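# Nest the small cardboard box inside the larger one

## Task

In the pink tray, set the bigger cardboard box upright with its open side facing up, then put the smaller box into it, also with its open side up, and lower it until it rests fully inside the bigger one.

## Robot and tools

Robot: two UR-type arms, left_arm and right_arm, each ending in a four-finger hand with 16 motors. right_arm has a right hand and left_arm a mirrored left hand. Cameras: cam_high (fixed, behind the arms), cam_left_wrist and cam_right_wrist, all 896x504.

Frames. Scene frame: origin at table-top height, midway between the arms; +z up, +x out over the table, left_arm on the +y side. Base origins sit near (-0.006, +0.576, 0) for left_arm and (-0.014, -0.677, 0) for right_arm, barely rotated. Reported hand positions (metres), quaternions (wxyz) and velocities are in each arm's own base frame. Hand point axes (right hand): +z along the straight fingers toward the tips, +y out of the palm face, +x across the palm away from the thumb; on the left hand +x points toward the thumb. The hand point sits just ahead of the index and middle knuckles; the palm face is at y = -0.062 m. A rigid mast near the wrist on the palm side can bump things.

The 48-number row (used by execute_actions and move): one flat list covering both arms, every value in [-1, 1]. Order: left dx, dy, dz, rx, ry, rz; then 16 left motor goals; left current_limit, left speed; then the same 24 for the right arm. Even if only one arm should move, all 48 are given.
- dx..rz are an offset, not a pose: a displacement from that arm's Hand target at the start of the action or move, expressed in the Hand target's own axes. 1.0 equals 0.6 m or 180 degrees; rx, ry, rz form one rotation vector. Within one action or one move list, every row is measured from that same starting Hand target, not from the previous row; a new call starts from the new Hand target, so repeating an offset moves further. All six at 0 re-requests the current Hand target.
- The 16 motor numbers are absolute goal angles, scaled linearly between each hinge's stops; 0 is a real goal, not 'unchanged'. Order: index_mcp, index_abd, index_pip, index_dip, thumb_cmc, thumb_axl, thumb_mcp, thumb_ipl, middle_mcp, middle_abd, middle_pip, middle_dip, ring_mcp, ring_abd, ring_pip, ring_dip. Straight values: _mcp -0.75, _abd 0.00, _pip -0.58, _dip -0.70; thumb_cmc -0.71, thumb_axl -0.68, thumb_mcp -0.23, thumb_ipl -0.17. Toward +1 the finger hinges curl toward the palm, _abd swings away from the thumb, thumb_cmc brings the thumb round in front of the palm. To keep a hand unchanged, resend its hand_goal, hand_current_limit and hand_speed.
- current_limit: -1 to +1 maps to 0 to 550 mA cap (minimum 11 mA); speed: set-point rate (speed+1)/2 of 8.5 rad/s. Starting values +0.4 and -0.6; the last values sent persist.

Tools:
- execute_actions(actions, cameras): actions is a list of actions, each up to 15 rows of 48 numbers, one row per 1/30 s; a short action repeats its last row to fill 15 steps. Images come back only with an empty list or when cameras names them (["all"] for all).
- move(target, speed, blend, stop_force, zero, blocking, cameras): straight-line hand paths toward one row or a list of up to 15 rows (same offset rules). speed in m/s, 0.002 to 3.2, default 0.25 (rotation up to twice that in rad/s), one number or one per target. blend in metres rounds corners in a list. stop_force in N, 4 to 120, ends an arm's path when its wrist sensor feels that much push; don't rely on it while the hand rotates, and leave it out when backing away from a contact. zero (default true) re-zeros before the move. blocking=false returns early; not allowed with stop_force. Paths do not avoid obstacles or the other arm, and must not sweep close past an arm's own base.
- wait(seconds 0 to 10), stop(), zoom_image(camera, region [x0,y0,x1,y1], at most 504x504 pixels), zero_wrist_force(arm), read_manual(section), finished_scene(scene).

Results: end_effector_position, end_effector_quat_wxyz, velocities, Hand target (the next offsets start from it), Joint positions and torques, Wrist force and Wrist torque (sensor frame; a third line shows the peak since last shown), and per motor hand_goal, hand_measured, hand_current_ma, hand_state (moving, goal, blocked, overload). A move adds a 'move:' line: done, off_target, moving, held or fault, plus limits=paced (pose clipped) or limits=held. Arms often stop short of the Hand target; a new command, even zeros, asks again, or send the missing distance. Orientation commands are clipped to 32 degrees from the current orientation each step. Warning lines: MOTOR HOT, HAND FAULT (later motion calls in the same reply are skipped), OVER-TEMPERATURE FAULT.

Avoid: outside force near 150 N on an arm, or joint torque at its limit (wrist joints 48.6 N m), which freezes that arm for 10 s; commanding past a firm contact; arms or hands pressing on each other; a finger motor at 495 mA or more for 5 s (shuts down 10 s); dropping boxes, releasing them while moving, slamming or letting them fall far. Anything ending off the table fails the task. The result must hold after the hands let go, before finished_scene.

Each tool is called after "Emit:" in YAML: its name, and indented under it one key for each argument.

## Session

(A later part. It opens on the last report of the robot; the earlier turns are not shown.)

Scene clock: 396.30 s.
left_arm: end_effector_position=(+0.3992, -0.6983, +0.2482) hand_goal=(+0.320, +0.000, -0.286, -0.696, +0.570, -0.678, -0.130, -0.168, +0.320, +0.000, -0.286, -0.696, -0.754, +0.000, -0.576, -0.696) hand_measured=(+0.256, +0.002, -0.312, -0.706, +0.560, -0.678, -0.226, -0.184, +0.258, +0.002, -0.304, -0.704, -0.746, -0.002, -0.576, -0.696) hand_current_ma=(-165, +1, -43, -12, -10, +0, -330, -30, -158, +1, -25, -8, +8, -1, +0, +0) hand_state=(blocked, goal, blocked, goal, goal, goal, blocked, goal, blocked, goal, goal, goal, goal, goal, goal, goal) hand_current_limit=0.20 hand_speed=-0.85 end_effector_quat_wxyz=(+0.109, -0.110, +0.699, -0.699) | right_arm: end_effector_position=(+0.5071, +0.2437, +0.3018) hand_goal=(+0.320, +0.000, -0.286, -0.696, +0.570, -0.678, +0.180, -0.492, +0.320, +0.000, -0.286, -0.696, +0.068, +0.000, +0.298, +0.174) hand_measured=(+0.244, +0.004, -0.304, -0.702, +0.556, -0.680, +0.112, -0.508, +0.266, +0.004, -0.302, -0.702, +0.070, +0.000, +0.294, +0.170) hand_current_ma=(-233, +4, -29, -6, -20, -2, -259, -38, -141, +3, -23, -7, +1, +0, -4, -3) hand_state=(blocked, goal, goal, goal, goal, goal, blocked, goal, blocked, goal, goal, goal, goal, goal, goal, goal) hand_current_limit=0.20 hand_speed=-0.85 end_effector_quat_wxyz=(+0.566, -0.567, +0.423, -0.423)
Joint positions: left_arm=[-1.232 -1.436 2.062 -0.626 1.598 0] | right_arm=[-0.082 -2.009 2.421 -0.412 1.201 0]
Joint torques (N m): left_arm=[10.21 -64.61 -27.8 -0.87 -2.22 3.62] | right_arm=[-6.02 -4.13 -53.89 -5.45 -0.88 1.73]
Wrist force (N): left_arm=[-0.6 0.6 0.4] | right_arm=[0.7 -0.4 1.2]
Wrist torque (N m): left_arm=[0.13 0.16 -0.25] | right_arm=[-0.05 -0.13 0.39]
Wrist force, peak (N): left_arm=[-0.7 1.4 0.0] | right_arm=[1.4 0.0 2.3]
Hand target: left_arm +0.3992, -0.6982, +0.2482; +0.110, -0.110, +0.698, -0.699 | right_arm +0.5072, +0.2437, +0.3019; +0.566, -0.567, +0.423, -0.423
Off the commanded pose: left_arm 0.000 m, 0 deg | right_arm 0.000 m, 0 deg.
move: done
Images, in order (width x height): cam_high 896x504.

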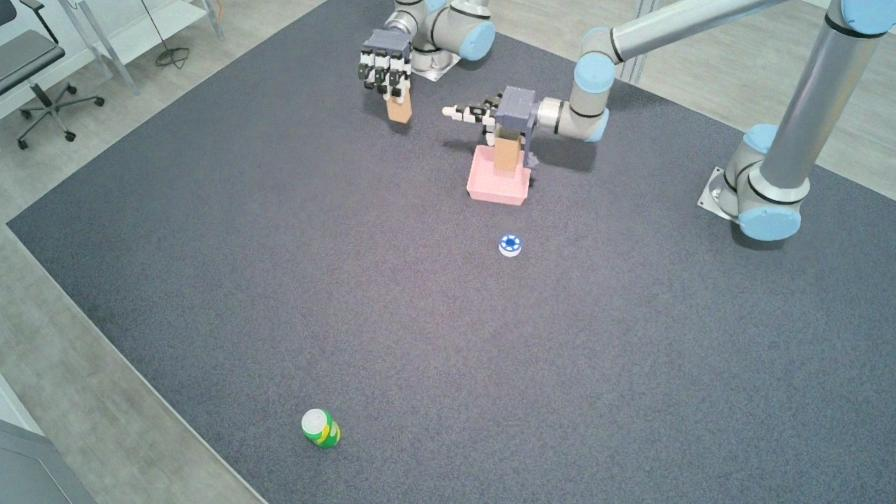

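Emit:
move:
  target:
    - [0.005,0.1300,0.016,0,0,0,0.32,0,-0.285,-0.696,0.571,-0.678,-0.13,-0.168,0.32,0,-0.285,-0.696,-0.754,0,-0.576,-0.696,0.2,-0.85,0,0,0,0,0,0,0.32,0,-0.285,-0.696,0.571,-0.678,0.18,-0.492,0.32,0,-0.285,-0.696,0.068,0,0.299,0.174,0.2,-0.85]
    - [0.005,0.160,0.016,0,0,0,0.32,0,-0.285,-0.696,0.571,-0.678,-0.13,-0.168,0.32,0,-0.285,-0.696,-0.754,0,-0.576,-0.696,0.2,-0.85,0,0,0,0,0,0,0.32,0,-0.285,-0.696,0.571,-0.678,0.18,-0.492,0.32,0,-0.285,-0.696,0.068,0,0.299,0.174,0.2,-0.85]
  speed: [0.08, 0.015]
  stop_force: 5
  cameras: ["cam_high"]

Emit:
zoom_image:
  camera: "cam_high"
  region: [450, 90, 570, 220]

Scene clock: 457.77 s.
left_arm: end_effector_position=(+0.3993, -0.7083, +0.1609) hand_goal=(+0.320, +0.000, -0.286, -0.696, +0.570, -0.678, -0.130, -0.168, +0.320, +0.000, -0.286, -0.696, -0.754, +0.000, -0.576, -0.696) hand_measured=(+0.258, +0.002, -0.312, -0.708, +0.560, -0.678, -0.226, -0.184, +0.260, +0.004, -0.304, -0.704, -0.746, -0.002, -0.576, -0.696) hand_current_ma=(-163, +1, -44, -12, -12, +0, -330, -33, -153, +2, -25, -9, +8, -1, +0, +0) hand_state=(blocked, goal, blocked, goal, goal, goal, blocked, goal, blocked, goal, goal, goal, goal, goal, goal, goal) hand_current_limit=0.20 hand_speed=-0.85 end_effector_quat_wxyz=(+0.110, -0.110, +0.699, -0.699) | right_arm: end_effector_position=(+0.5072, +0.2437, +0.3019) hand_goal=(+0.320, +0.000, -0.286, -0.696, +0.570, -0.678, +0.180, -0.492, +0.320, +0.000, -0.286, -0.696, +0.068, +0.000, +0.298, +0.174) hand_measured=(+0.244, +0.004, -0.304, -0.702, +0.556, -0.680, +0.112, -0.508, +0.266, +0.004, -0.302, -0.702, +0.070, +0.000, +0.294, +0.170) hand_current_ma=(-233, +4, -29, -6, -20, -2, -259, -38, -141, +3, -23, -7, +1, +0, -4, -3) hand_state=(blocked, goal, goal, goal, goal, goal, blocked, goal, blocked, goal, goal, goal, goal, goal, goal, goal) hand_current_limit=0.20 hand_speed=-0.85 end_effector_quat_wxyz=(+0.566, -0.567, +0.423, -0.423)
Joint positions: left_arm=[-1.238 -1.317 2.113 -0.795 1.592 0] | right_arm=[-0.082 -2.009 2.421 -0.412 1.201 0]
Joint torques (N m): left_arm=[-0.86 -70.86 -44.41 0.63 0.63 -0.44] | right_arm=[4.23 5.9 -53.66 -5.2 1.56 1.86]
Wrist force (N): left_arm=[-0.7 0.8 0.4] | right_arm=[0.9 -0.3 1.0]
Wrist torque (N m): left_arm=[0.18 0.20 -0.27] | right_arm=[-0.01 -0.15 0.40]
Wrist force, peak (N): left_arm=[-0.9 -5.7 -1.7] | right_arm=[1.4 -0.4 1.5]
Hand target: left_arm +0.3993, -0.7083, +0.1609; +0.110, -0.110, +0.699, -0.699 (not the last commanded pose) | right_arm +0.5072, +0.2437, +0.3019; +0.566, -0.567, +0.423, -0.423
Off the commanded pose: left_arm 0.009 m, 0 deg | right_arm 0.000 m, 0 deg.
move: contact (left_arm); path passed 1 of 2 targets
Images, in order (width x height): cam_high 896x504.

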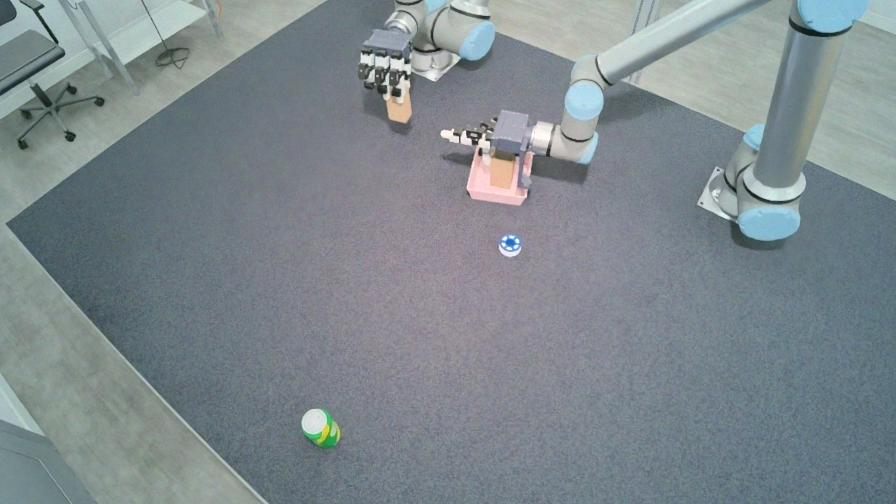

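Scaled by 3.877 from the camera's 896x504 image, which has a finer 1280x720 frame.

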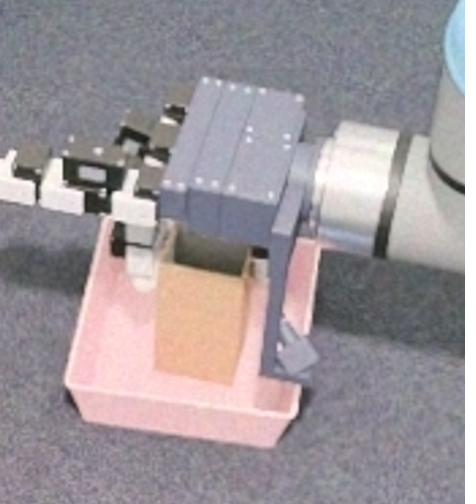

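Emit:
execute_actions:
  actions:
    - [[0,0,0,0,0,0,0.2,0,-0.285,-0.696,0.571,-0.678,-0.2,-0.168,0.2,0,-0.285,-0.696,-0.754,0,-0.576,-0.696,0.2,-0.85,0,0,0,0,0,0,0.32,0,-0.285,-0.696,0.571,-0.678,0.18,-0.492,0.32,0,-0.285,-0.696,0.068,0,0.299,0.174,0.2,-0.85]]
    - [[0,0,0,0,0,0,0.1,0,-0.285,-0.696,0.571,-0.678,-0.27,-0.168,0.1,0,-0.285,-0.696,-0.754,0,-0.576,-0.696,0.2,-0.85,0,0,0,0,0,0,0.32,0,-0.285,-0.696,0.571,-0.678,0.18,-0.492,0.32,0,-0.285,-0.696,0.068,0,0.299,0.174,0.2,-0.85]]
    - [[0,0,0,0,0,0,0.0,0,-0.285,-0.696,0.571,-0.678,-0.337,-0.168,0.0,0,-0.285,-0.696,-0.754,0,-0.576,-0.696,0.2,-0.85,0,0,0,0,0,0,0.32,0,-0.285,-0.696,0.571,-0.678,0.18,-0.492,0.32,0,-0.285,-0.696,0.068,0,0.299,0.174,0.2,-0.85]]
  cameras: ["cam_high"]

Scene clock: 494.30 s.
left_arm: end_effector_position=(+0.3993, -0.7083, +0.1609) hand_goal=(+0.000, +0.000, -0.286, -0.696, +0.570, -0.678, -0.338, -0.168, +0.000, +0.000, -0.286, -0.696, -0.754, +0.000, -0.576, -0.696) hand_measured=(+0.014, +0.002, -0.288, -0.698, +0.568, -0.678, -0.334, -0.170, +0.014, +0.002, -0.288, -0.698, -0.746, -0.002, -0.576, -0.696) hand_current_ma=(+17, +1, -1, -2, -1, +0, +3, -1, +19, +2, -1, -2, +8, -1, +0, +0) hand_state=(goal, goal, goal, goal, goal, goal, goal, goal, goal, goal, goal, goal, goal, goal, goal, goal) hand_current_limit=0.20 hand_speed=-0.85 end_effector_quat_wxyz=(+0.110, -0.110, +0.699, -0.699) | right_arm: end_effector_position=(+0.5072, +0.2437, +0.3019) hand_goal=(+0.320, +0.000, -0.286, -0.696, +0.570, -0.678, +0.180, -0.492, +0.320, +0.000, -0.286, -0.696, +0.068, +0.000, +0.298, +0.174) hand_measured=(+0.244, +0.004, -0.304, -0.702, +0.556, -0.680, +0.112, -0.508, +0.266, +0.004, -0.302, -0.702, +0.070, +0.000, +0.294, +0.170) hand_current_ma=(-233, +4, -29, -6, -20, -2, -259, -38, -141, +3, -23, -7, +1, +0, -4, -3) hand_state=(blocked, goal, goal, goal, goal, goal, blocked, goal, blocked, goal, goal, goal, goal, goal, goal, goal) hand_current_limit=0.20 hand_speed=-0.85 end_effector_quat_wxyz=(+0.566, -0.567, +0.423, -0.423)
Joint positions: left_arm=[-1.238 -1.317 2.113 -0.795 1.592 0] | right_arm=[-0.082 -2.009 2.421 -0.412 1.201 0]
Joint torques (N m): left_arm=[-10.79 -69.87 -43.59 0.43 1.29 -0.63] | right_arm=[14.86 6.52 -53.33 -5.33 1.4 1.25]
Wrist force (N): left_arm=[-0.9 0.5 0.3] | right_arm=[0.6 -0.4 1.3]
Wrist torque (N m): left_arm=[0.14 0.21 -0.28] | right_arm=[-0.07 -0.12 0.38]
Wrist force, peak (N): left_arm=[-1.0 0.8 0.5] | right_arm=[0.8 -0.5 1.8]
Hand target: left_arm +0.3993, -0.7083, +0.1609; +0.110, -0.110, +0.699, -0.699 | right_arm +0.5072, +0.2437, +0.3019; +0.566, -0.567, +0.423, -0.423
Off the commanded pose: left_arm 0.000 m, 0 deg | right_arm 0.000 m, 0 deg.
Images, in order (width x height): cam_high 896x504.

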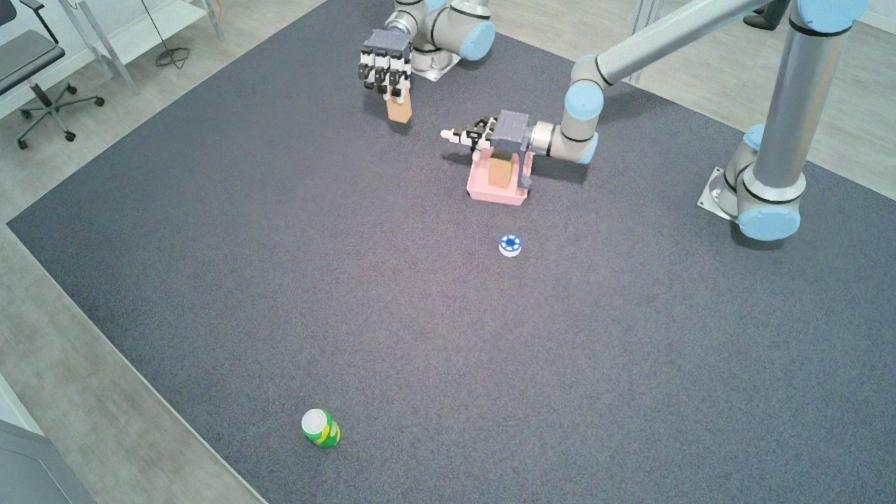

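Emit:
move:
  target:
    - [0,-0.25,0,0,0,0,0.0,0,-0.285,-0.696,0.571,-0.678,-0.337,-0.168,0.0,0,-0.285,-0.696,-0.754,0,-0.576,-0.696,0.2,-0.85,0,0,0,0,0,0,0.32,0,-0.285,-0.696,0.571,-0.678,0.18,-0.492,0.32,0,-0.285,-0.696,0.068,0,0.299,0.174,0.2,-0.85]
    - [-0.1653,-0.2367,-0.4545,-0.5,0,0,0.0,0,-0.285,-0.696,0.571,-0.678,-0.337,-0.168,0.0,0,-0.285,-0.696,-0.754,0,-0.576,-0.696,0.2,-0.85,0,0,0,0,0,0,0.32,0,-0.285,-0.696,0.571,-0.678,0.18,-0.492,0.32,0,-0.285,-0.696,0.068,0,0.299,0.174,0.2,-0.85]
  speed: [0.12,0.3]
  blend: [0.02,0]
  cameras: ["cam_high","cam_left_wrist"]

Scene clock: 522.00 s.
left_arm: end_effector_position=(+0.4103, -0.4183, +0.3028) hand_goal=(+0.000, +0.000, -0.286, -0.696, +0.570, -0.678, -0.338, -0.168, +0.000, +0.000, -0.286, -0.696, -0.754, +0.000, -0.576, -0.696) hand_measured=(-0.004, +0.002, -0.288, -0.698, +0.568, -0.678, -0.334, -0.168, -0.006, +0.002, -0.288, -0.698, -0.750, -0.002, -0.576, -0.696) hand_current_ma=(-4, +1, -1, -2, -1, +0, +3, -1, -5, +1, -1, -2, +4, -1, +0, +0) hand_state=(goal, goal, goal, goal, goal, goal, goal, goal, goal, goal, goal, goal, goal, goal, goal, goal) hand_current_limit=0.20 hand_speed=-0.85 end_effector_quat_wxyz=(+0.000, -0.155, +0.988, +0.000) | right_arm: end_effector_position=(+0.5072, +0.2437, +0.3019) hand_goal=(+0.320, +0.000, -0.286, -0.696, +0.570, -0.678, +0.180, -0.492, +0.320, +0.000, -0.286, -0.696, +0.068, +0.000, +0.298, +0.174) hand_measured=(+0.244, +0.004, -0.304, -0.702, +0.556, -0.680, +0.112, -0.508, +0.266, +0.004, -0.302, -0.702, +0.070, +0.000, +0.294, +0.170) hand_current_ma=(-233, +4, -29, -6, -20, -2, -259, -38, -141, +3, -23, -7, +1, +0, -4, -3) hand_state=(blocked, goal, goal, goal, goal, goal, blocked, goal, blocked, goal, goal, goal, goal, goal, goal, goal) hand_current_limit=0.20 hand_speed=-0.85 end_effector_quat_wxyz=(+0.566, -0.567, +0.423, -0.423)
Joint positions: left_arm=[-1.083 -1.181 1.534 1.217 1.571 0.176] | right_arm=[-0.082 -2.009 2.421 -0.412 1.201 0]
Joint torques (N m): left_arm=[-14.1 -77.05 -26.29 5.03 1.88 -3.96] | right_arm=[15.64 5.6 -53.28 -5.24 1.71 0.36]
Wrist force (N): left_arm=[-0.8 -0.2 1.6] | right_arm=[0.6 0.0 1.0]
Wrist torque (N m): left_arm=[0.04 0.30 -0.19] | right_arm=[0.02 -0.10 0.38]
Wrist force, peak (N): left_arm=[-0.6 2.5 0.3] | right_arm=[1.1 -0.4 1.8]
Hand target: left_arm +0.4102, -0.4183, +0.3028; +0.000, -0.155, +0.988, +0.000 | right_arm +0.5072, +0.2437, +0.3019; +0.566, -0.567, +0.423, -0.423
Off the commanded pose: left_arm 0.000 m, 0 deg | right_arm 0.000 m, 0 deg.
move: done
camera_calibration:
cam_left_wrist: T_world_to_cam=[[0.92476, -0.378238, -0.0418916, -0.553592], [-0.23763, -0.659926, 0.712762, -0.438157], [-0.297239, -0.649179, -0.700154, 0.186322], [0, 0, 0, 1]] pos_world=[0.463202, -0.377584, 0.419565]
Images, in order (width x height): cam_high 896x504, cam_left_wrist 896x504.

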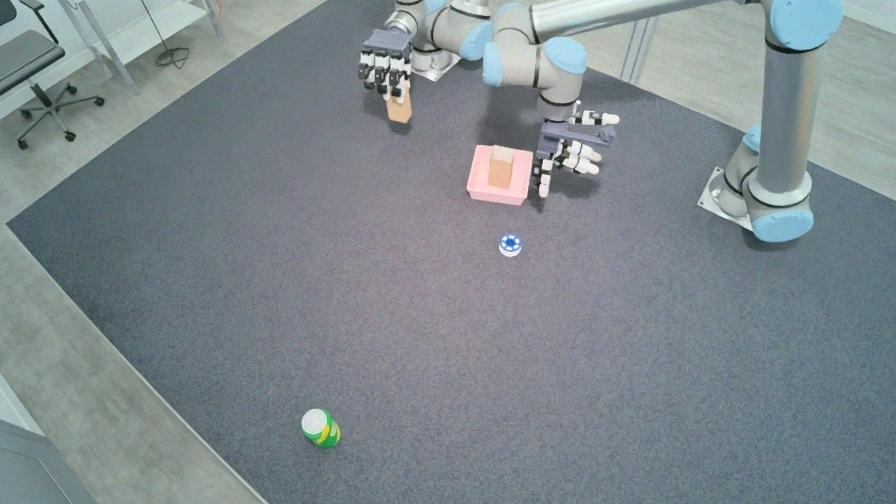

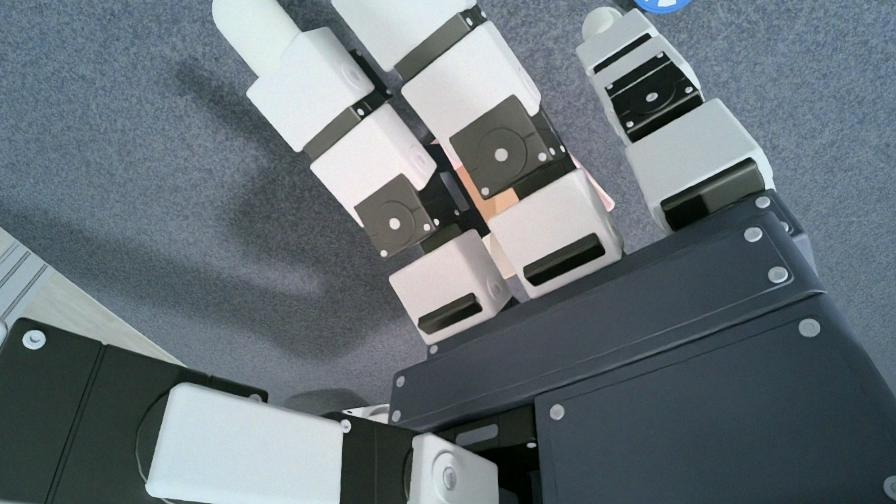

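Emit:
move:
  target: [-0.032,-0.01,0,0,0,-0.122,0.0,0,-0.285,-0.696,0.571,-0.678,-0.337,-0.168,0.0,0,-0.285,-0.696,-0.754,0,-0.576,-0.696,0.2,-0.85,0,0,0,0,0,0,0.32,0,-0.285,-0.696,0.571,-0.678,0.18,-0.492,0.32,0,-0.285,-0.696,0.068,0,0.299,0.174,0.2,-0.85]
  speed: 0.3
  cameras: ["cam_left_wrist"]

Scene clock: 546.87 s.
left_arm: end_effector_position=(+0.4304, -0.4182, +0.3028) hand_goal=(+0.000, +0.000, -0.286, -0.696, +0.570, -0.678, -0.338, -0.168, +0.000, +0.000, -0.286, -0.696, -0.754, +0.000, -0.576, -0.696) hand_measured=(-0.004, +0.002, -0.288, -0.698, +0.568, -0.678, -0.334, -0.168, -0.006, +0.002, -0.288, -0.698, -0.750, -0.002, -0.576, -0.696) hand_current_ma=(-4, +1, -1, -2, -1, +0, +3, -1, -5, +1, -1, -2, +3, -1, +0, +0) hand_state=(goal, goal, goal, goal, goal, goal, goal, goal, goal, goal, goal, goal, goal, goal, goal, goal) hand_current_limit=0.20 hand_speed=-0.85 end_effector_quat_wxyz=(+0.000, -0.340, +0.940, +0.000) | right_arm: end_effector_position=(+0.5072, +0.2437, +0.3019) hand_goal=(+0.320, +0.000, -0.286, -0.696, +0.570, -0.678, +0.180, -0.492, +0.320, +0.000, -0.286, -0.696, +0.068, +0.000, +0.298, +0.174) hand_measured=(+0.244, +0.004, -0.304, -0.702, +0.556, -0.680, +0.112, -0.508, +0.266, +0.004, -0.302, -0.702, +0.070, +0.000, +0.294, +0.170) hand_current_ma=(-233, +4, -29, -6, -20, -2, -259, -38, -141, +3, -23, -7, +1, +0, -4, -3) hand_state=(blocked, goal, goal, goal, goal, goal, blocked, goal, blocked, goal, goal, goal, goal, goal, goal, goal) hand_current_limit=0.20 hand_speed=-0.85 end_effector_quat_wxyz=(+0.566, -0.567, +0.423, -0.423)
Joint positions: left_arm=[-1.007 -1.157 1.5 1.228 1.571 -0.131] | right_arm=[-0.082 -2.009 2.421 -0.412 1.201 0]
Joint torques (N m): left_arm=[-11.49 -87.93 -27.24 3.53 -2.65 -0.33] | right_arm=[14.38 3.15 -53.34 -5.22 1.48 -0.16]
Wrist force (N): left_arm=[-1.2 -0.5 1.6] | right_arm=[0.9 -0.8 1.3]
Wrist torque (N m): left_arm=[-0.02 0.35 -0.21] | right_arm=[-0.11 -0.15 0.39]
Wrist force, peak (N): left_arm=[-2.0 0.0 1.7] | right_arm=[1.3 -0.2 1.5]
Hand target: left_arm +0.4303, -0.4182, +0.3028; +0.000, -0.340, +0.940, +0.000 | right_arm +0.5072, +0.2437, +0.3019; +0.566, -0.567, +0.423, -0.423
Off the commanded pose: left_arm 0.000 m, 0 deg | right_arm 0.000 m, 0 deg.
move: done
camera_calibration:
cam_left_wrist: T_world_to_cam=[[0.999096, -0.005098, -0.0422128, -0.448052], [0.0265291, -0.701105, 0.712565, -0.564159], [-0.0332282, -0.71304, -0.700335, 0.0520857], [0, 0, 0, 1]] pos_world=[0.464344, -0.360679, 0.419564]
Images, in order (width x height): cam_left_wrist 896x504.

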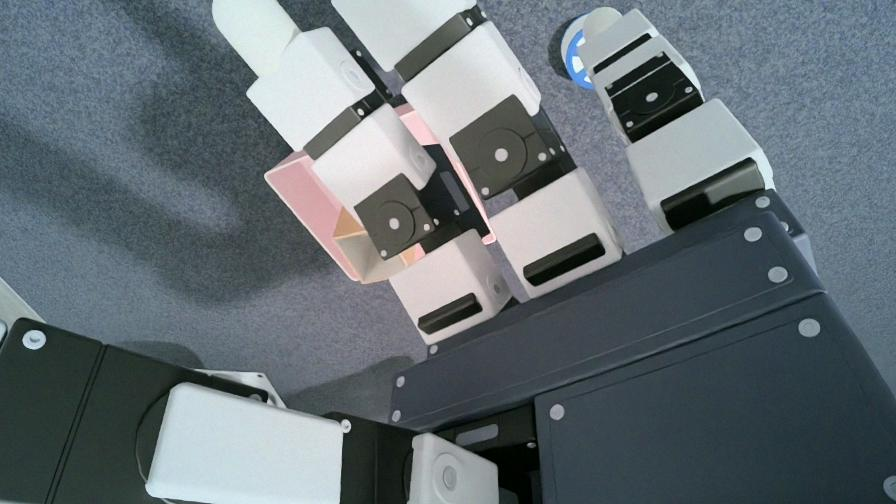

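Emit:
move:
  target: [-0.115,-0.096,0,0,0,0,0.0,0,-0.285,-0.696,0.571,-0.678,-0.337,-0.168,0.0,0,-0.285,-0.696,-0.754,0,-0.576,-0.696,0.2,-0.85,0,0,0,0,0,0,0.32,0,-0.285,-0.696,0.571,-0.678,0.18,-0.492,0.32,0,-0.285,-0.696,0.068,0,0.299,0.174,0.2,-0.85]
  speed: 0.3
  cameras: ["cam_left_wrist"]

Emit:
zoom_image:
  camera: "cam_left_wrist"
  region: [150, 80, 400, 300]

Scene clock: 556.30 s.
left_arm: end_effector_position=(+0.5201, -0.4182, +0.3028) hand_goal=(+0.000, +0.000, -0.286, -0.696, +0.570, -0.678, -0.338, -0.168, +0.000, +0.000, -0.286, -0.696, -0.754, +0.000, -0.576, -0.696) hand_measured=(-0.006, +0.002, -0.288, -0.698, +0.568, -0.678, -0.334, -0.168, -0.006, +0.002, -0.288, -0.698, -0.752, -0.002, -0.576, -0.696) hand_current_ma=(-5, +1, -1, -2, -1, +0, +3, -1, -5, +1, -1, -2, +2, -1, +0, +0) hand_state=(goal, goal, goal, goal, goal, goal, goal, goal, goal, goal, goal, goal, goal, goal, goal, goal) hand_current_limit=0.20 hand_speed=-0.85 end_effector_quat_wxyz=(+0.000, -0.340, +0.940, +0.000) | right_arm: end_effector_position=(+0.5072, +0.2437, +0.3019) hand_goal=(+0.320, +0.000, -0.286, -0.696, +0.570, -0.678, +0.180, -0.492, +0.320, +0.000, -0.286, -0.696, +0.068, +0.000, +0.298, +0.174) hand_measured=(+0.244, +0.004, -0.304, -0.702, +0.556, -0.680, +0.112, -0.508, +0.266, +0.004, -0.302, -0.702, +0.070, +0.000, +0.294, +0.170) hand_current_ma=(-233, +4, -29, -6, -20, -2, -259, -38, -141, +3, -23, -7, +1, +0, -4, -3) hand_state=(blocked, goal, goal, goal, goal, goal, blocked, goal, blocked, goal, goal, goal, goal, goal, goal, goal) hand_current_limit=0.20 hand_speed=-0.85 end_effector_quat_wxyz=(+0.566, -0.567, +0.423, -0.423)
Joint positions: left_arm=[-0.903 -1.047 1.334 1.284 1.571 -0.026] | right_arm=[-0.082 -2.009 2.421 -0.412 1.201 0]
Joint torques (N m): left_arm=[1.86 -77.74 -40.04 0.71 2 -3.36] | right_arm=[14.61 2.75 -53.09 -5.35 1.37 -0.61]
Wrist force (N): left_arm=[-1.4 -0.4 1.6] | right_arm=[0.9 -0.4 1.1]
Wrist torque (N m): left_arm=[-0.01 0.38 -0.10] | right_arm=[-0.05 -0.16 0.41]
Wrist force, peak (N): left_arm=[-3.4 -1.6 1.6] | right_arm=[1.1 -0.4 1.7]
Hand target: left_arm +0.5202, -0.4182, +0.3028; +0.000, -0.340, +0.940, +0.000 | right_arm +0.5072, +0.2437, +0.3019; +0.566, -0.567, +0.423, -0.423
Off the commanded pose: left_arm 0.000 m, 0 deg | right_arm 0.000 m, 0 deg.
move: done
camera_calibration:
cam_left_wrist: T_world_to_cam=[[0.999093, -0.00502787, -0.0422839, -0.537614], [0.0266289, -0.701105, 0.712561, -0.566592], [-0.0332281, -0.713041, -0.700335, 0.0550659], [0, 0, 0, 1]] pos_world=[0.554044, -0.360679, 0.419564]
Images, in order (width x height): cam_left_wrist 896x504.

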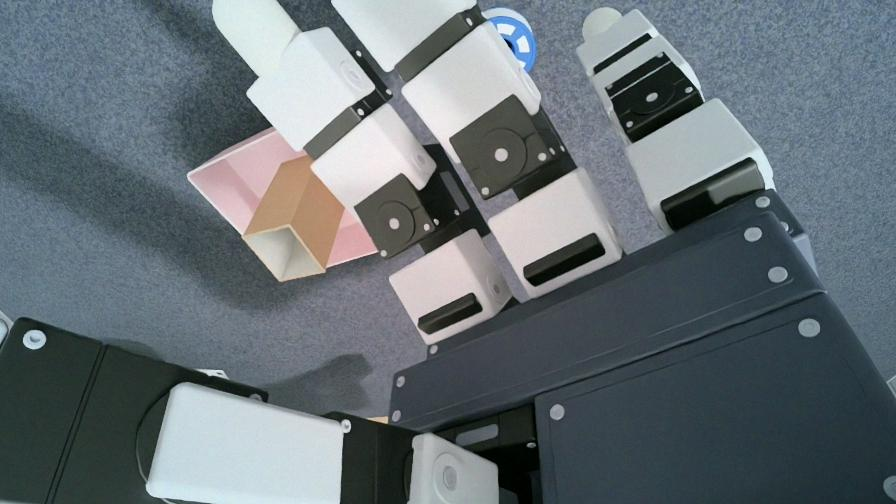

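Scaled by 2.016 from the camera's 896x504 image, which has a finer 1280x720 frame.

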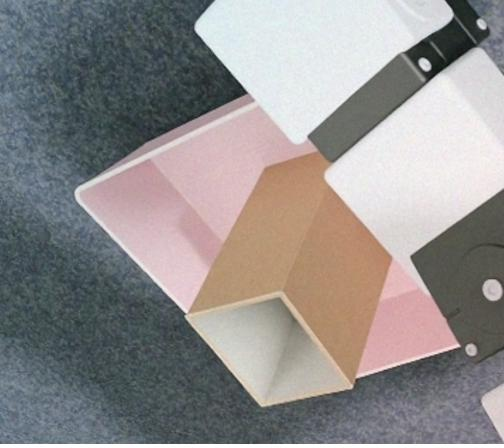

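Emit:
move:
  target: [0,0,0,0,0,0,0.0,0,-0.285,-0.696,0.571,-0.678,-0.337,-0.168,0.0,0,-0.285,-0.696,-0.754,0,-0.576,-0.696,0.2,-0.85,-0.5793,-0.0167,0.0825,0,0,0,0.32,0,-0.285,-0.696,0.571,-0.678,0.18,-0.492,0.32,0,-0.285,-0.696,0.068,0,0.299,0.174,0.2,-0.85]
  speed: 0.2
  cameras: ["cam_high","cam_left_wrist"]

Emit:
zoom_image:
  camera: "cam_left_wrist"
  region: [200, 180, 400, 380]

Emit:
zoom_image:
  camera: "cam_high"
  region: [440, 100, 580, 220]

Scene clock: 584.43 s.
left_arm: end_effector_position=(+0.5202, -0.4182, +0.3028) hand_goal=(+0.000, +0.000, -0.286, -0.696, +0.570, -0.678, -0.338, -0.168, +0.000, +0.000, -0.286, -0.696, -0.754, +0.000, -0.576, -0.696) hand_measured=(-0.006, +0.002, -0.288, -0.698, +0.568, -0.678, -0.334, -0.168, -0.006, +0.002, -0.288, -0.698, -0.752, -0.002, -0.576, -0.696) hand_current_ma=(-5, +1, -1, -2, -1, +0, +3, -1, -5, +1, -1, -2, +2, -1, +0, +0) hand_state=(goal, goal, goal, goal, goal, goal, goal, goal, goal, goal, goal, goal, goal, goal, goal, goal) hand_current_limit=0.20 hand_speed=-0.85 end_effector_quat_wxyz=(+0.000, -0.340, +0.940, +0.000) | right_arm: end_effector_position=(+0.4560, +0.5910, +0.3119) hand_goal=(+0.320, +0.000, -0.286, -0.696, +0.570, -0.678, +0.180, -0.492, +0.320, +0.000, -0.286, -0.696, +0.068, +0.000, +0.298, +0.174) hand_measured=(+0.244, +0.006, -0.304, -0.702, +0.556, -0.680, +0.112, -0.508, +0.268, +0.004, -0.302, -0.702, +0.070, +0.000, +0.294, +0.170) hand_current_ma=(-233, +4, -29, -6, -21, -2, -259, -38, -138, +3, -23, -7, +1, +0, -4, -3) hand_state=(blocked, goal, goal, goal, goal, goal, blocked, goal, blocked, goal, goal, goal, goal, goal, goal, goal) hand_current_limit=0.20 hand_speed=-0.85 end_effector_quat_wxyz=(+0.566, -0.567, +0.423, -0.423)
Joint positions: left_arm=[-0.903 -1.047 1.334 1.284 1.571 -0.026] | right_arm=[0.822 -1.539 2.044 -0.505 2.105 0]
Joint torques (N m): left_arm=[4.76 -74.56 -48.59 1.09 2.21 -4.26] | right_arm=[12.76 -37.19 -41.11 -2.24 0.76 -2.19]
Wrist force (N): left_arm=[-1.4 -0.1 1.3] | right_arm=[1.2 0.1 1.4]
Wrist torque (N m): left_arm=[0.06 0.38 -0.11] | right_arm=[-0.06 -0.17 0.43]
Wrist force, peak (N): left_arm=[-1.6 -0.5 1.7] | right_arm=[3.2 -0.3 1.0]
Hand target: left_arm +0.5202, -0.4182, +0.3028; +0.000, -0.340, +0.940, +0.000 | right_arm +0.4560, +0.5911, +0.3119; +0.566, -0.567, +0.423, -0.423
Off the commanded pose: left_arm 0.000 m, 0 deg | right_arm 0.000 m, 0 deg.
move: done
camera_calibration:
cam_left_wrist: T_world_to_cam=[[0.999099, -0.00502695, -0.0421426, -0.537776], [0.0265289, -0.701103, 0.712567, -0.566541], [-0.0331283, -0.713043, -0.700338, 0.0550146], [0, 0, 0, 1]] pos_world=[0.554144, -0.360679, 0.419564]
Images, in order (width x height): cam_high 896x504, cam_left_wrist 896x504.

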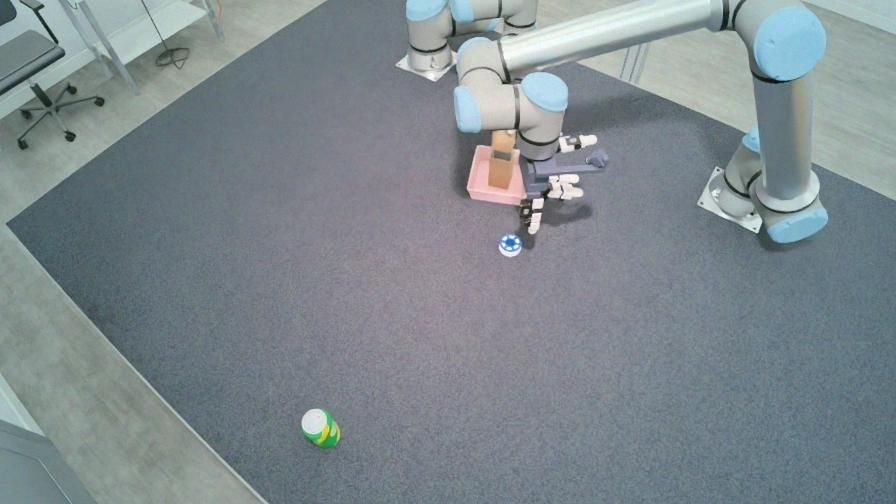

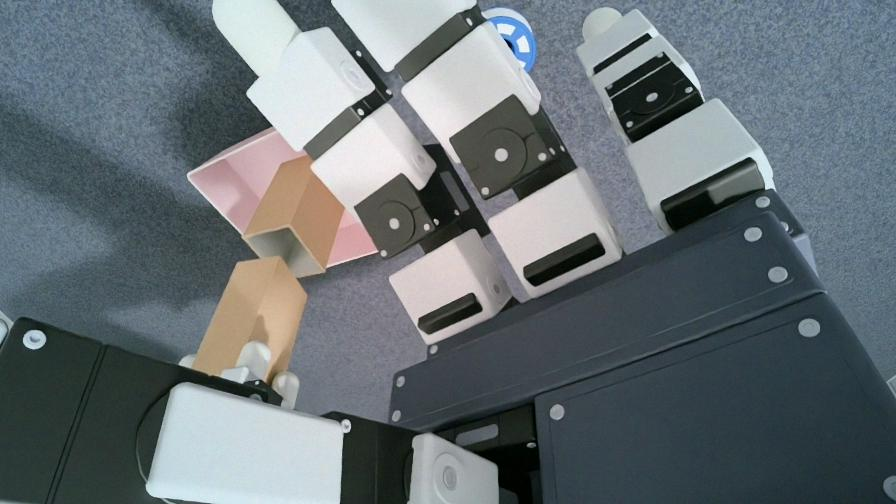

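Scaled by 2.520 from the camera's 896x504 image, which has a finer 1280x720 frame.

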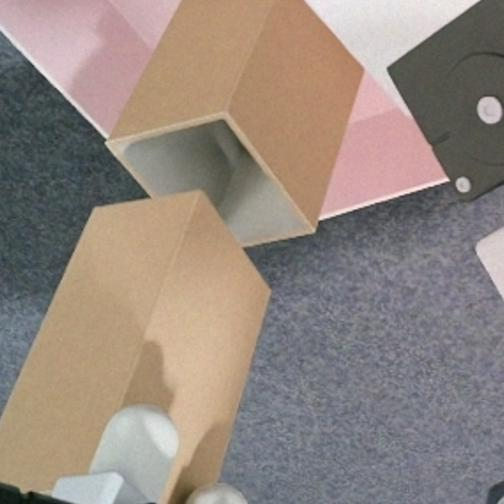

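Scaled by 3.600 from the camera's 896x504 image, which has a finer 1280x720 frame.

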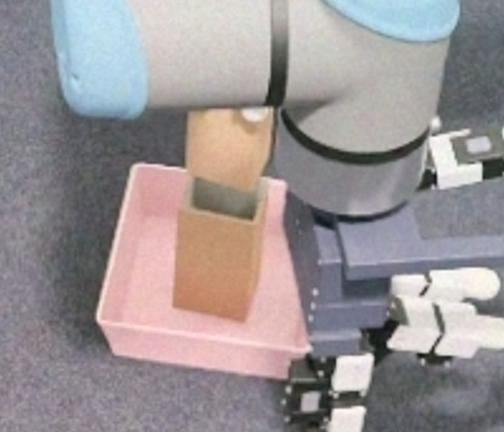

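Emit:
zoom_image:
  camera: "cam_left_wrist"
  region: [180, 240, 320, 400]

Emit:
zoom_image:
  camera: "cam_left_wrist"
  region: [230, 140, 380, 280]

Scaled by 3.150 from the camera's 896x504 image, which has a finer 1280x720 frame.

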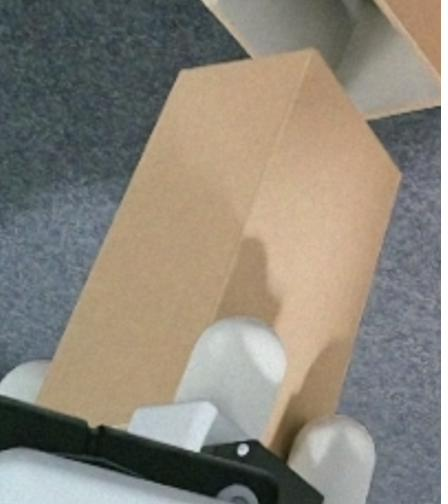

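Scaled by 3.360 from the camera's 896x504 image, which has a finer 1280x720 frame.

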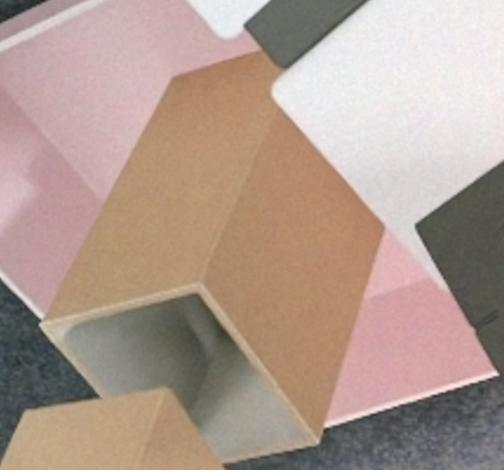

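Emit:
move:
  target: [0,0,0,0,0,0,0.0,0,-0.285,-0.696,0.571,-0.678,-0.337,-0.168,0.0,0,-0.285,-0.696,-0.754,0,-0.576,-0.696,0.2,-0.85,-0.0105,0.02,0.0022,0.009,-0.025,0,0.32,0,-0.285,-0.696,0.571,-0.678,0.18,-0.492,0.32,0,-0.285,-0.696,0.068,0,0.299,0.174,0.2,-0.85]
  speed: 0.1
  cameras: ["cam_high","cam_left_wrist"]

Emit:
zoom_image:
  camera: "cam_left_wrist"
  region: [200, 200, 360, 360]

Emit:
zoom_image:
  camera: "cam_high"
  region: [470, 120, 550, 200]

Scene clock: 660.57 s.
left_arm: end_effector_position=(+0.5202, -0.4182, +0.3028) hand_goal=(+0.000, +0.000, -0.286, -0.696, +0.570, -0.678, -0.338, -0.168, +0.000, +0.000, -0.286, -0.696, -0.754, +0.000, -0.576, -0.696) hand_measured=(-0.006, +0.002, -0.288, -0.698, +0.568, -0.678, -0.334, -0.168, -0.006, +0.002, -0.288, -0.698, -0.752, -0.002, -0.576, -0.696) hand_current_ma=(-5, +1, -1, -2, -1, +0, +3, -1, -5, +1, -1, -2, +2, -1, +0, +0) hand_state=(goal, goal, goal, goal, goal, goal, goal, goal, goal, goal, goal, goal, goal, goal, goal, goal) hand_current_limit=0.20 hand_speed=-0.85 end_effector_quat_wxyz=(+0.000, -0.340, +0.940, +0.000) | right_arm: end_effector_position=(+0.4556, +0.5973, +0.2998) hand_goal=(+0.320, +0.000, -0.286, -0.696, +0.570, -0.678, +0.180, -0.492, +0.320, +0.000, -0.286, -0.696, +0.068, +0.000, +0.298, +0.174) hand_measured=(+0.244, +0.006, -0.304, -0.702, +0.556, -0.680, +0.112, -0.508, +0.268, +0.004, -0.302, -0.702, +0.070, +0.000, +0.294, +0.170) hand_current_ma=(-233, +4, -29, -6, -21, -2, -259, -38, -138, +3, -23, -7, +1, +0, -4, -3) hand_state=(blocked, goal, goal, goal, goal, goal, blocked, goal, blocked, goal, goal, goal, goal, goal, goal, goal) hand_current_limit=0.20 hand_speed=-0.85 end_effector_quat_wxyz=(+0.591, -0.575, +0.395, -0.407)
Joint positions: left_arm=[-0.903 -1.047 1.334 1.284 1.571 -0.026] | right_arm=[0.799 -1.542 2.086 -0.574 2.003 -0.014]
Joint torques (N m): left_arm=[3.95 -71.66 -47.47 1.3 2.3 -4.13] | right_arm=[17.1 -58.72 -50.55 -0.05 -0.41 2.2]
Wrist force (N): left_arm=[-1.3 -0.3 1.4] | right_arm=[1.4 -0.2 1.1]
Wrist torque (N m): left_arm=[0.02 0.37 -0.10] | right_arm=[-0.13 -0.22 0.43]
Wrist force, peak (N): left_arm=[-1.6 -0.4 1.9] | right_arm=[1.2 -0.8 1.5]
Hand target: left_arm +0.5202, -0.4182, +0.3028; +0.000, -0.340, +0.940, +0.000 | right_arm +0.4555, +0.5975, +0.2999; +0.591, -0.575, +0.395, -0.407
Off the commanded pose: left_arm 0.000 m, 0 deg | right_arm 0.000 m, 0 deg.
move: done
camera_calibration:
cam_left_wrist: T_world_to_cam=[[0.999099, -0.00502695, -0.0421426, -0.537776], [0.0265289, -0.701103, 0.712567, -0.566541], [-0.0331283, -0.713043, -0.700338, 0.0550146], [0, 0, 0, 1]] pos_world=[0.554144, -0.360679, 0.419564]
Images, in order (width x height): cam_high 896x504, cam_left_wrist 896x504.

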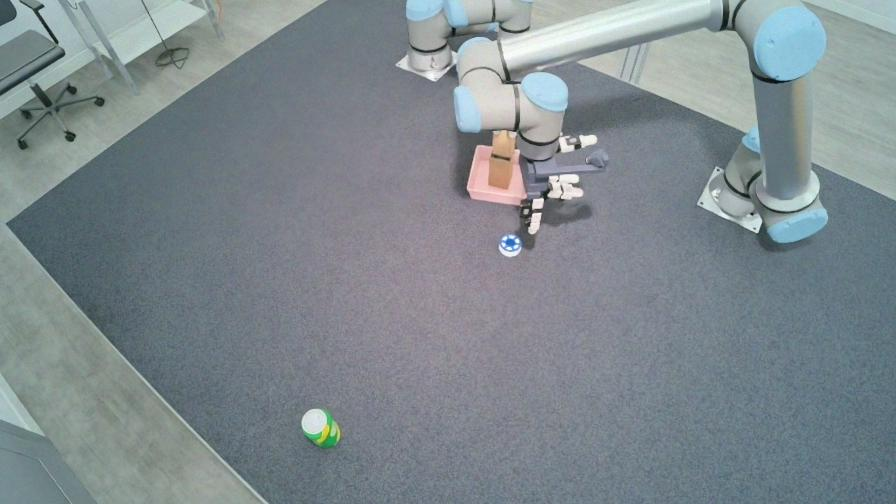

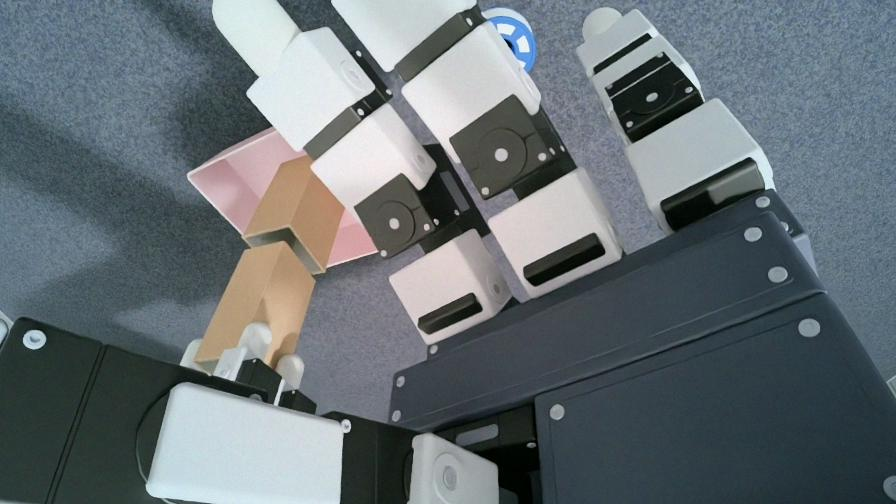

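Scaled by 3.150 from the camera's 896x504 image, which has a finer 1280x720 frame.

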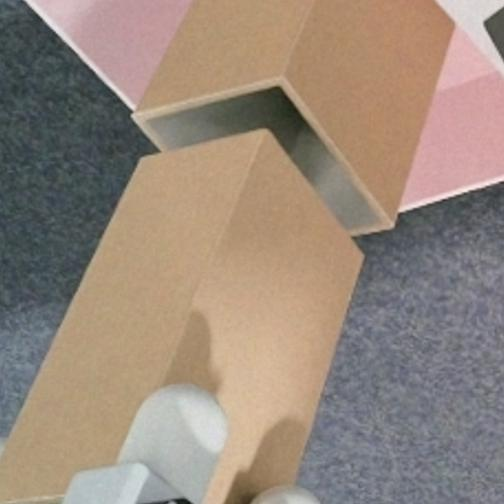

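Scaled by 6.300 from the camera's 896x504 image, which has a finer 1280x720 frame.

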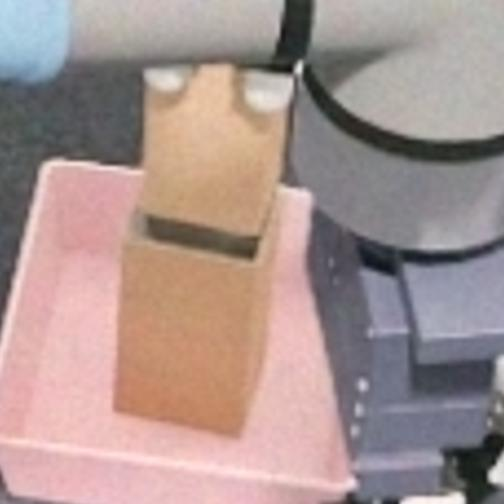

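Emit:
move:
  target: [0,0,0,0,0,0,0.0,0,-0.285,-0.696,0.571,-0.678,-0.337,-0.168,0.0,0,-0.285,-0.696,-0.754,0,-0.576,-0.696,0.2,-0.85,0,0.045,-0.0013,0,0,0,0.32,0,-0.285,-0.696,0.571,-0.678,0.18,-0.492,0.32,0,-0.285,-0.696,0.068,0,0.299,0.174,0.2,-0.85]
  speed: 0.03
  stop_force: 5
  cameras: ["cam_high","cam_left_wrist"]

Emit:
zoom_image:
  camera: "cam_left_wrist"
  region: [200, 200, 360, 360]

Emit:
zoom_image:
  camera: "cam_high"
  region: [470, 120, 550, 200]

Scene clock: 685.80 s.
left_arm: end_effector_position=(+0.5202, -0.4182, +0.3028) hand_goal=(+0.000, +0.000, -0.286, -0.696, +0.570, -0.678, -0.338, -0.168, +0.000, +0.000, -0.286, -0.696, -0.754, +0.000, -0.576, -0.696) hand_measured=(-0.006, +0.002, -0.288, -0.698, +0.568, -0.678, -0.334, -0.168, -0.006, +0.002, -0.288, -0.698, -0.752, -0.002, -0.576, -0.696) hand_current_ma=(-5, +1, -1, -2, -1, +0, +3, -1, -5, +1, -1, -2, +2, -1, +0, +0) hand_state=(goal, goal, goal, goal, goal, goal, goal, goal, goal, goal, goal, goal, goal, goal, goal, goal) hand_current_limit=0.20 hand_speed=-0.85 end_effector_quat_wxyz=(+0.000, -0.340, +0.940, +0.000) | right_arm: end_effector_position=(+0.4555, +0.5975, +0.2800) hand_goal=(+0.320, +0.000, -0.286, -0.696, +0.570, -0.678, +0.180, -0.492, +0.320, +0.000, -0.286, -0.696, +0.068, +0.000, +0.298, +0.174) hand_measured=(+0.244, +0.006, -0.306, -0.702, +0.556, -0.680, +0.112, -0.508, +0.268, +0.004, -0.302, -0.702, +0.070, +0.000, +0.294, +0.170) hand_current_ma=(-233, +4, -31, -7, -21, -2, -259, -38, -136, +3, -23, -7, +1, +0, -4, -3) hand_state=(blocked, goal, goal, goal, goal, goal, blocked, goal, blocked, goal, goal, goal, goal, goal, goal, goal) hand_current_limit=0.20 hand_speed=-0.85 end_effector_quat_wxyz=(+0.591, -0.575, +0.395, -0.407)
Joint positions: left_arm=[-0.903 -1.047 1.334 1.284 1.571 -0.026] | right_arm=[0.799 -1.522 2.106 -0.614 2.003 -0.014]
Joint torques (N m): left_arm=[2.03 -74.33 -48.72 1.17 2.13 -4.07] | right_arm=[8.26 -60.57 -49.53 -5.31 -1.34 1.25]
Wrist force (N): left_arm=[-1.1 -0.3 1.5] | right_arm=[1.5 -0.2 1.5]
Wrist torque (N m): left_arm=[0.02 0.35 -0.08] | right_arm=[-0.14 -0.23 0.43]
Wrist force, peak (N): left_arm=[-1.5 -0.7 1.7] | right_arm=[1.3 -6.7 1.2]
Hand target: left_arm +0.5202, -0.4182, +0.3028; +0.000, -0.340, +0.940, +0.000 | right_arm +0.4555, +0.5975, +0.2800; +0.591, -0.575, +0.395, -0.407 (not the last commanded pose)
Off the commanded pose: left_arm 0.000 m, 0 deg | right_arm 0.007 m, 0 deg.
move: contact (right_arm)
camera_calibration:
cam_left_wrist: T_world_to_cam=[[0.999099, -0.00502695, -0.0421426, -0.537776], [0.0265289, -0.701103, 0.712567, -0.566541], [-0.0331283, -0.713043, -0.700338, 0.0550146], [0, 0, 0, 1]] pos_world=[0.554144, -0.360679, 0.419564]
Images, in order (width x height): cam_high 896x504, cam_left_wrist 896x504.

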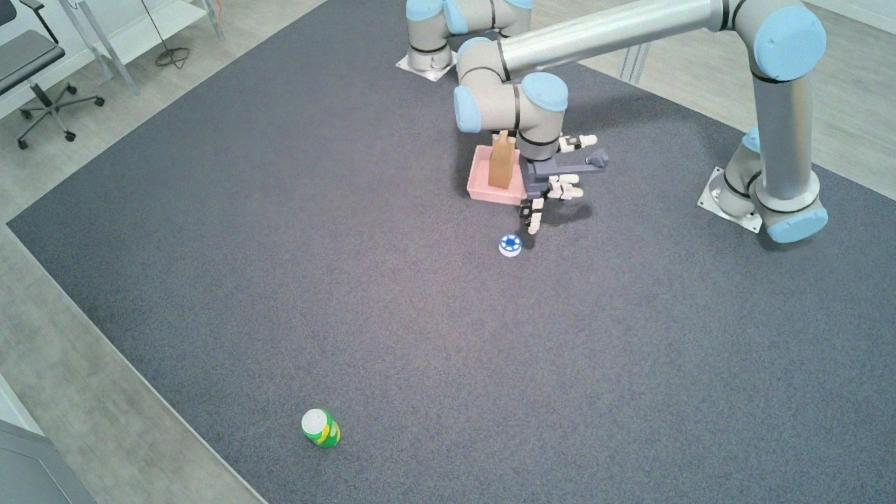

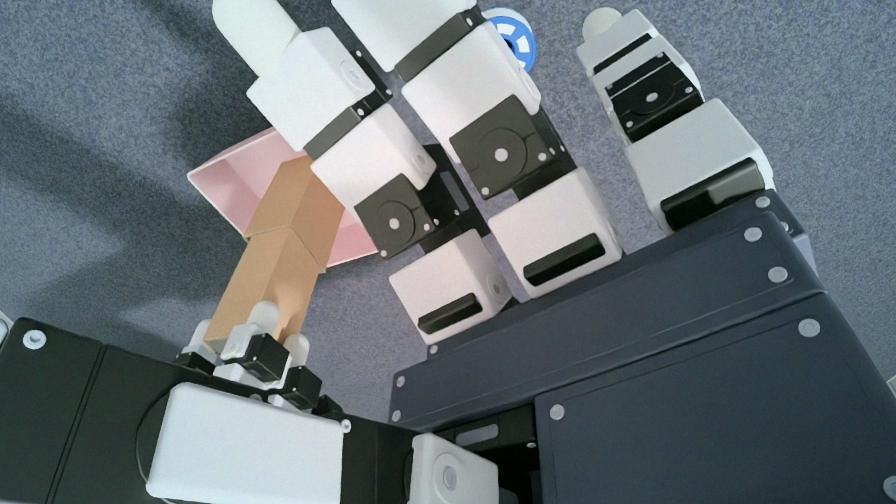

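Scaled by 3.150 from the camera's 896x504 image, which has a finer 1280x720 frame.

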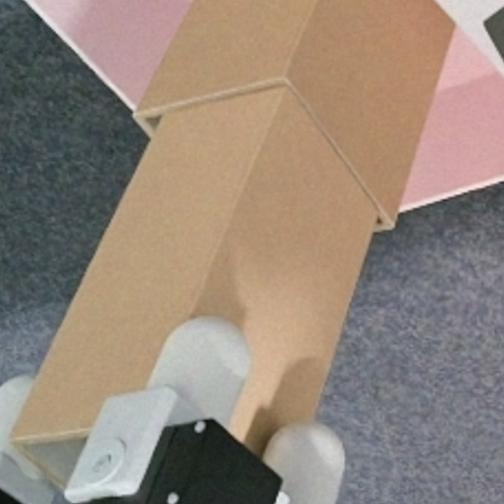

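Scaled by 6.300 from the camera's 896x504 image, which has a finer 1280x720 frame.

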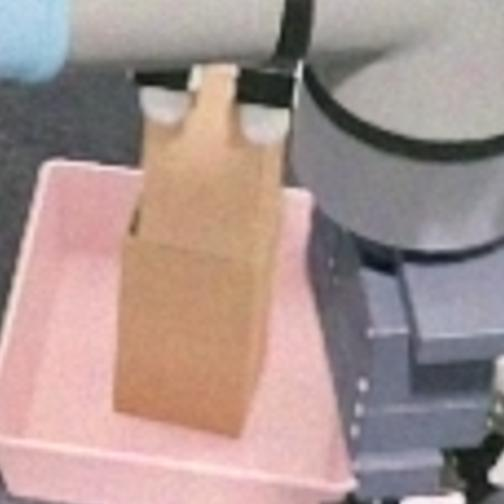

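Emit:
zoom_image:
  camera: "cam_left_wrist"
  region: [235, 215, 335, 285]

Emit:
zoom_image:
  camera: "cam_high"
  region: [485, 145, 520, 175]

Scaled by 5.040 from the camera's 896x504 image, which has a finer 1280x720 frame.

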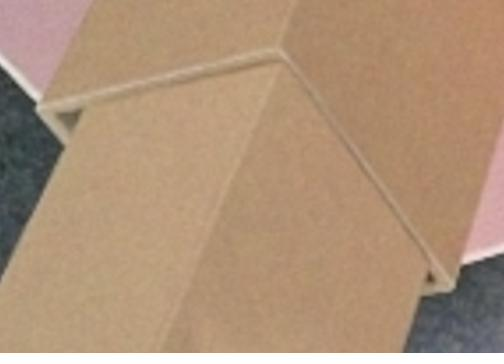

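Scaled by 14.400 from the camera's 896x504 image, which has a finer 1280x720 frame.

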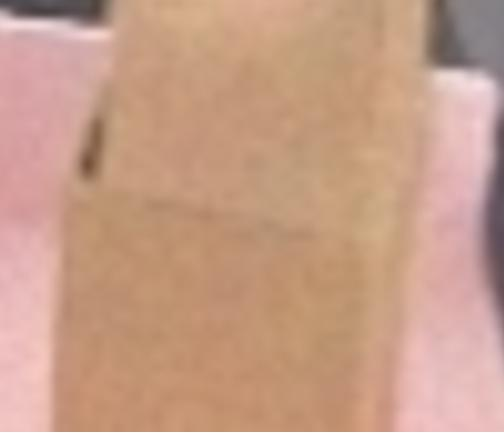

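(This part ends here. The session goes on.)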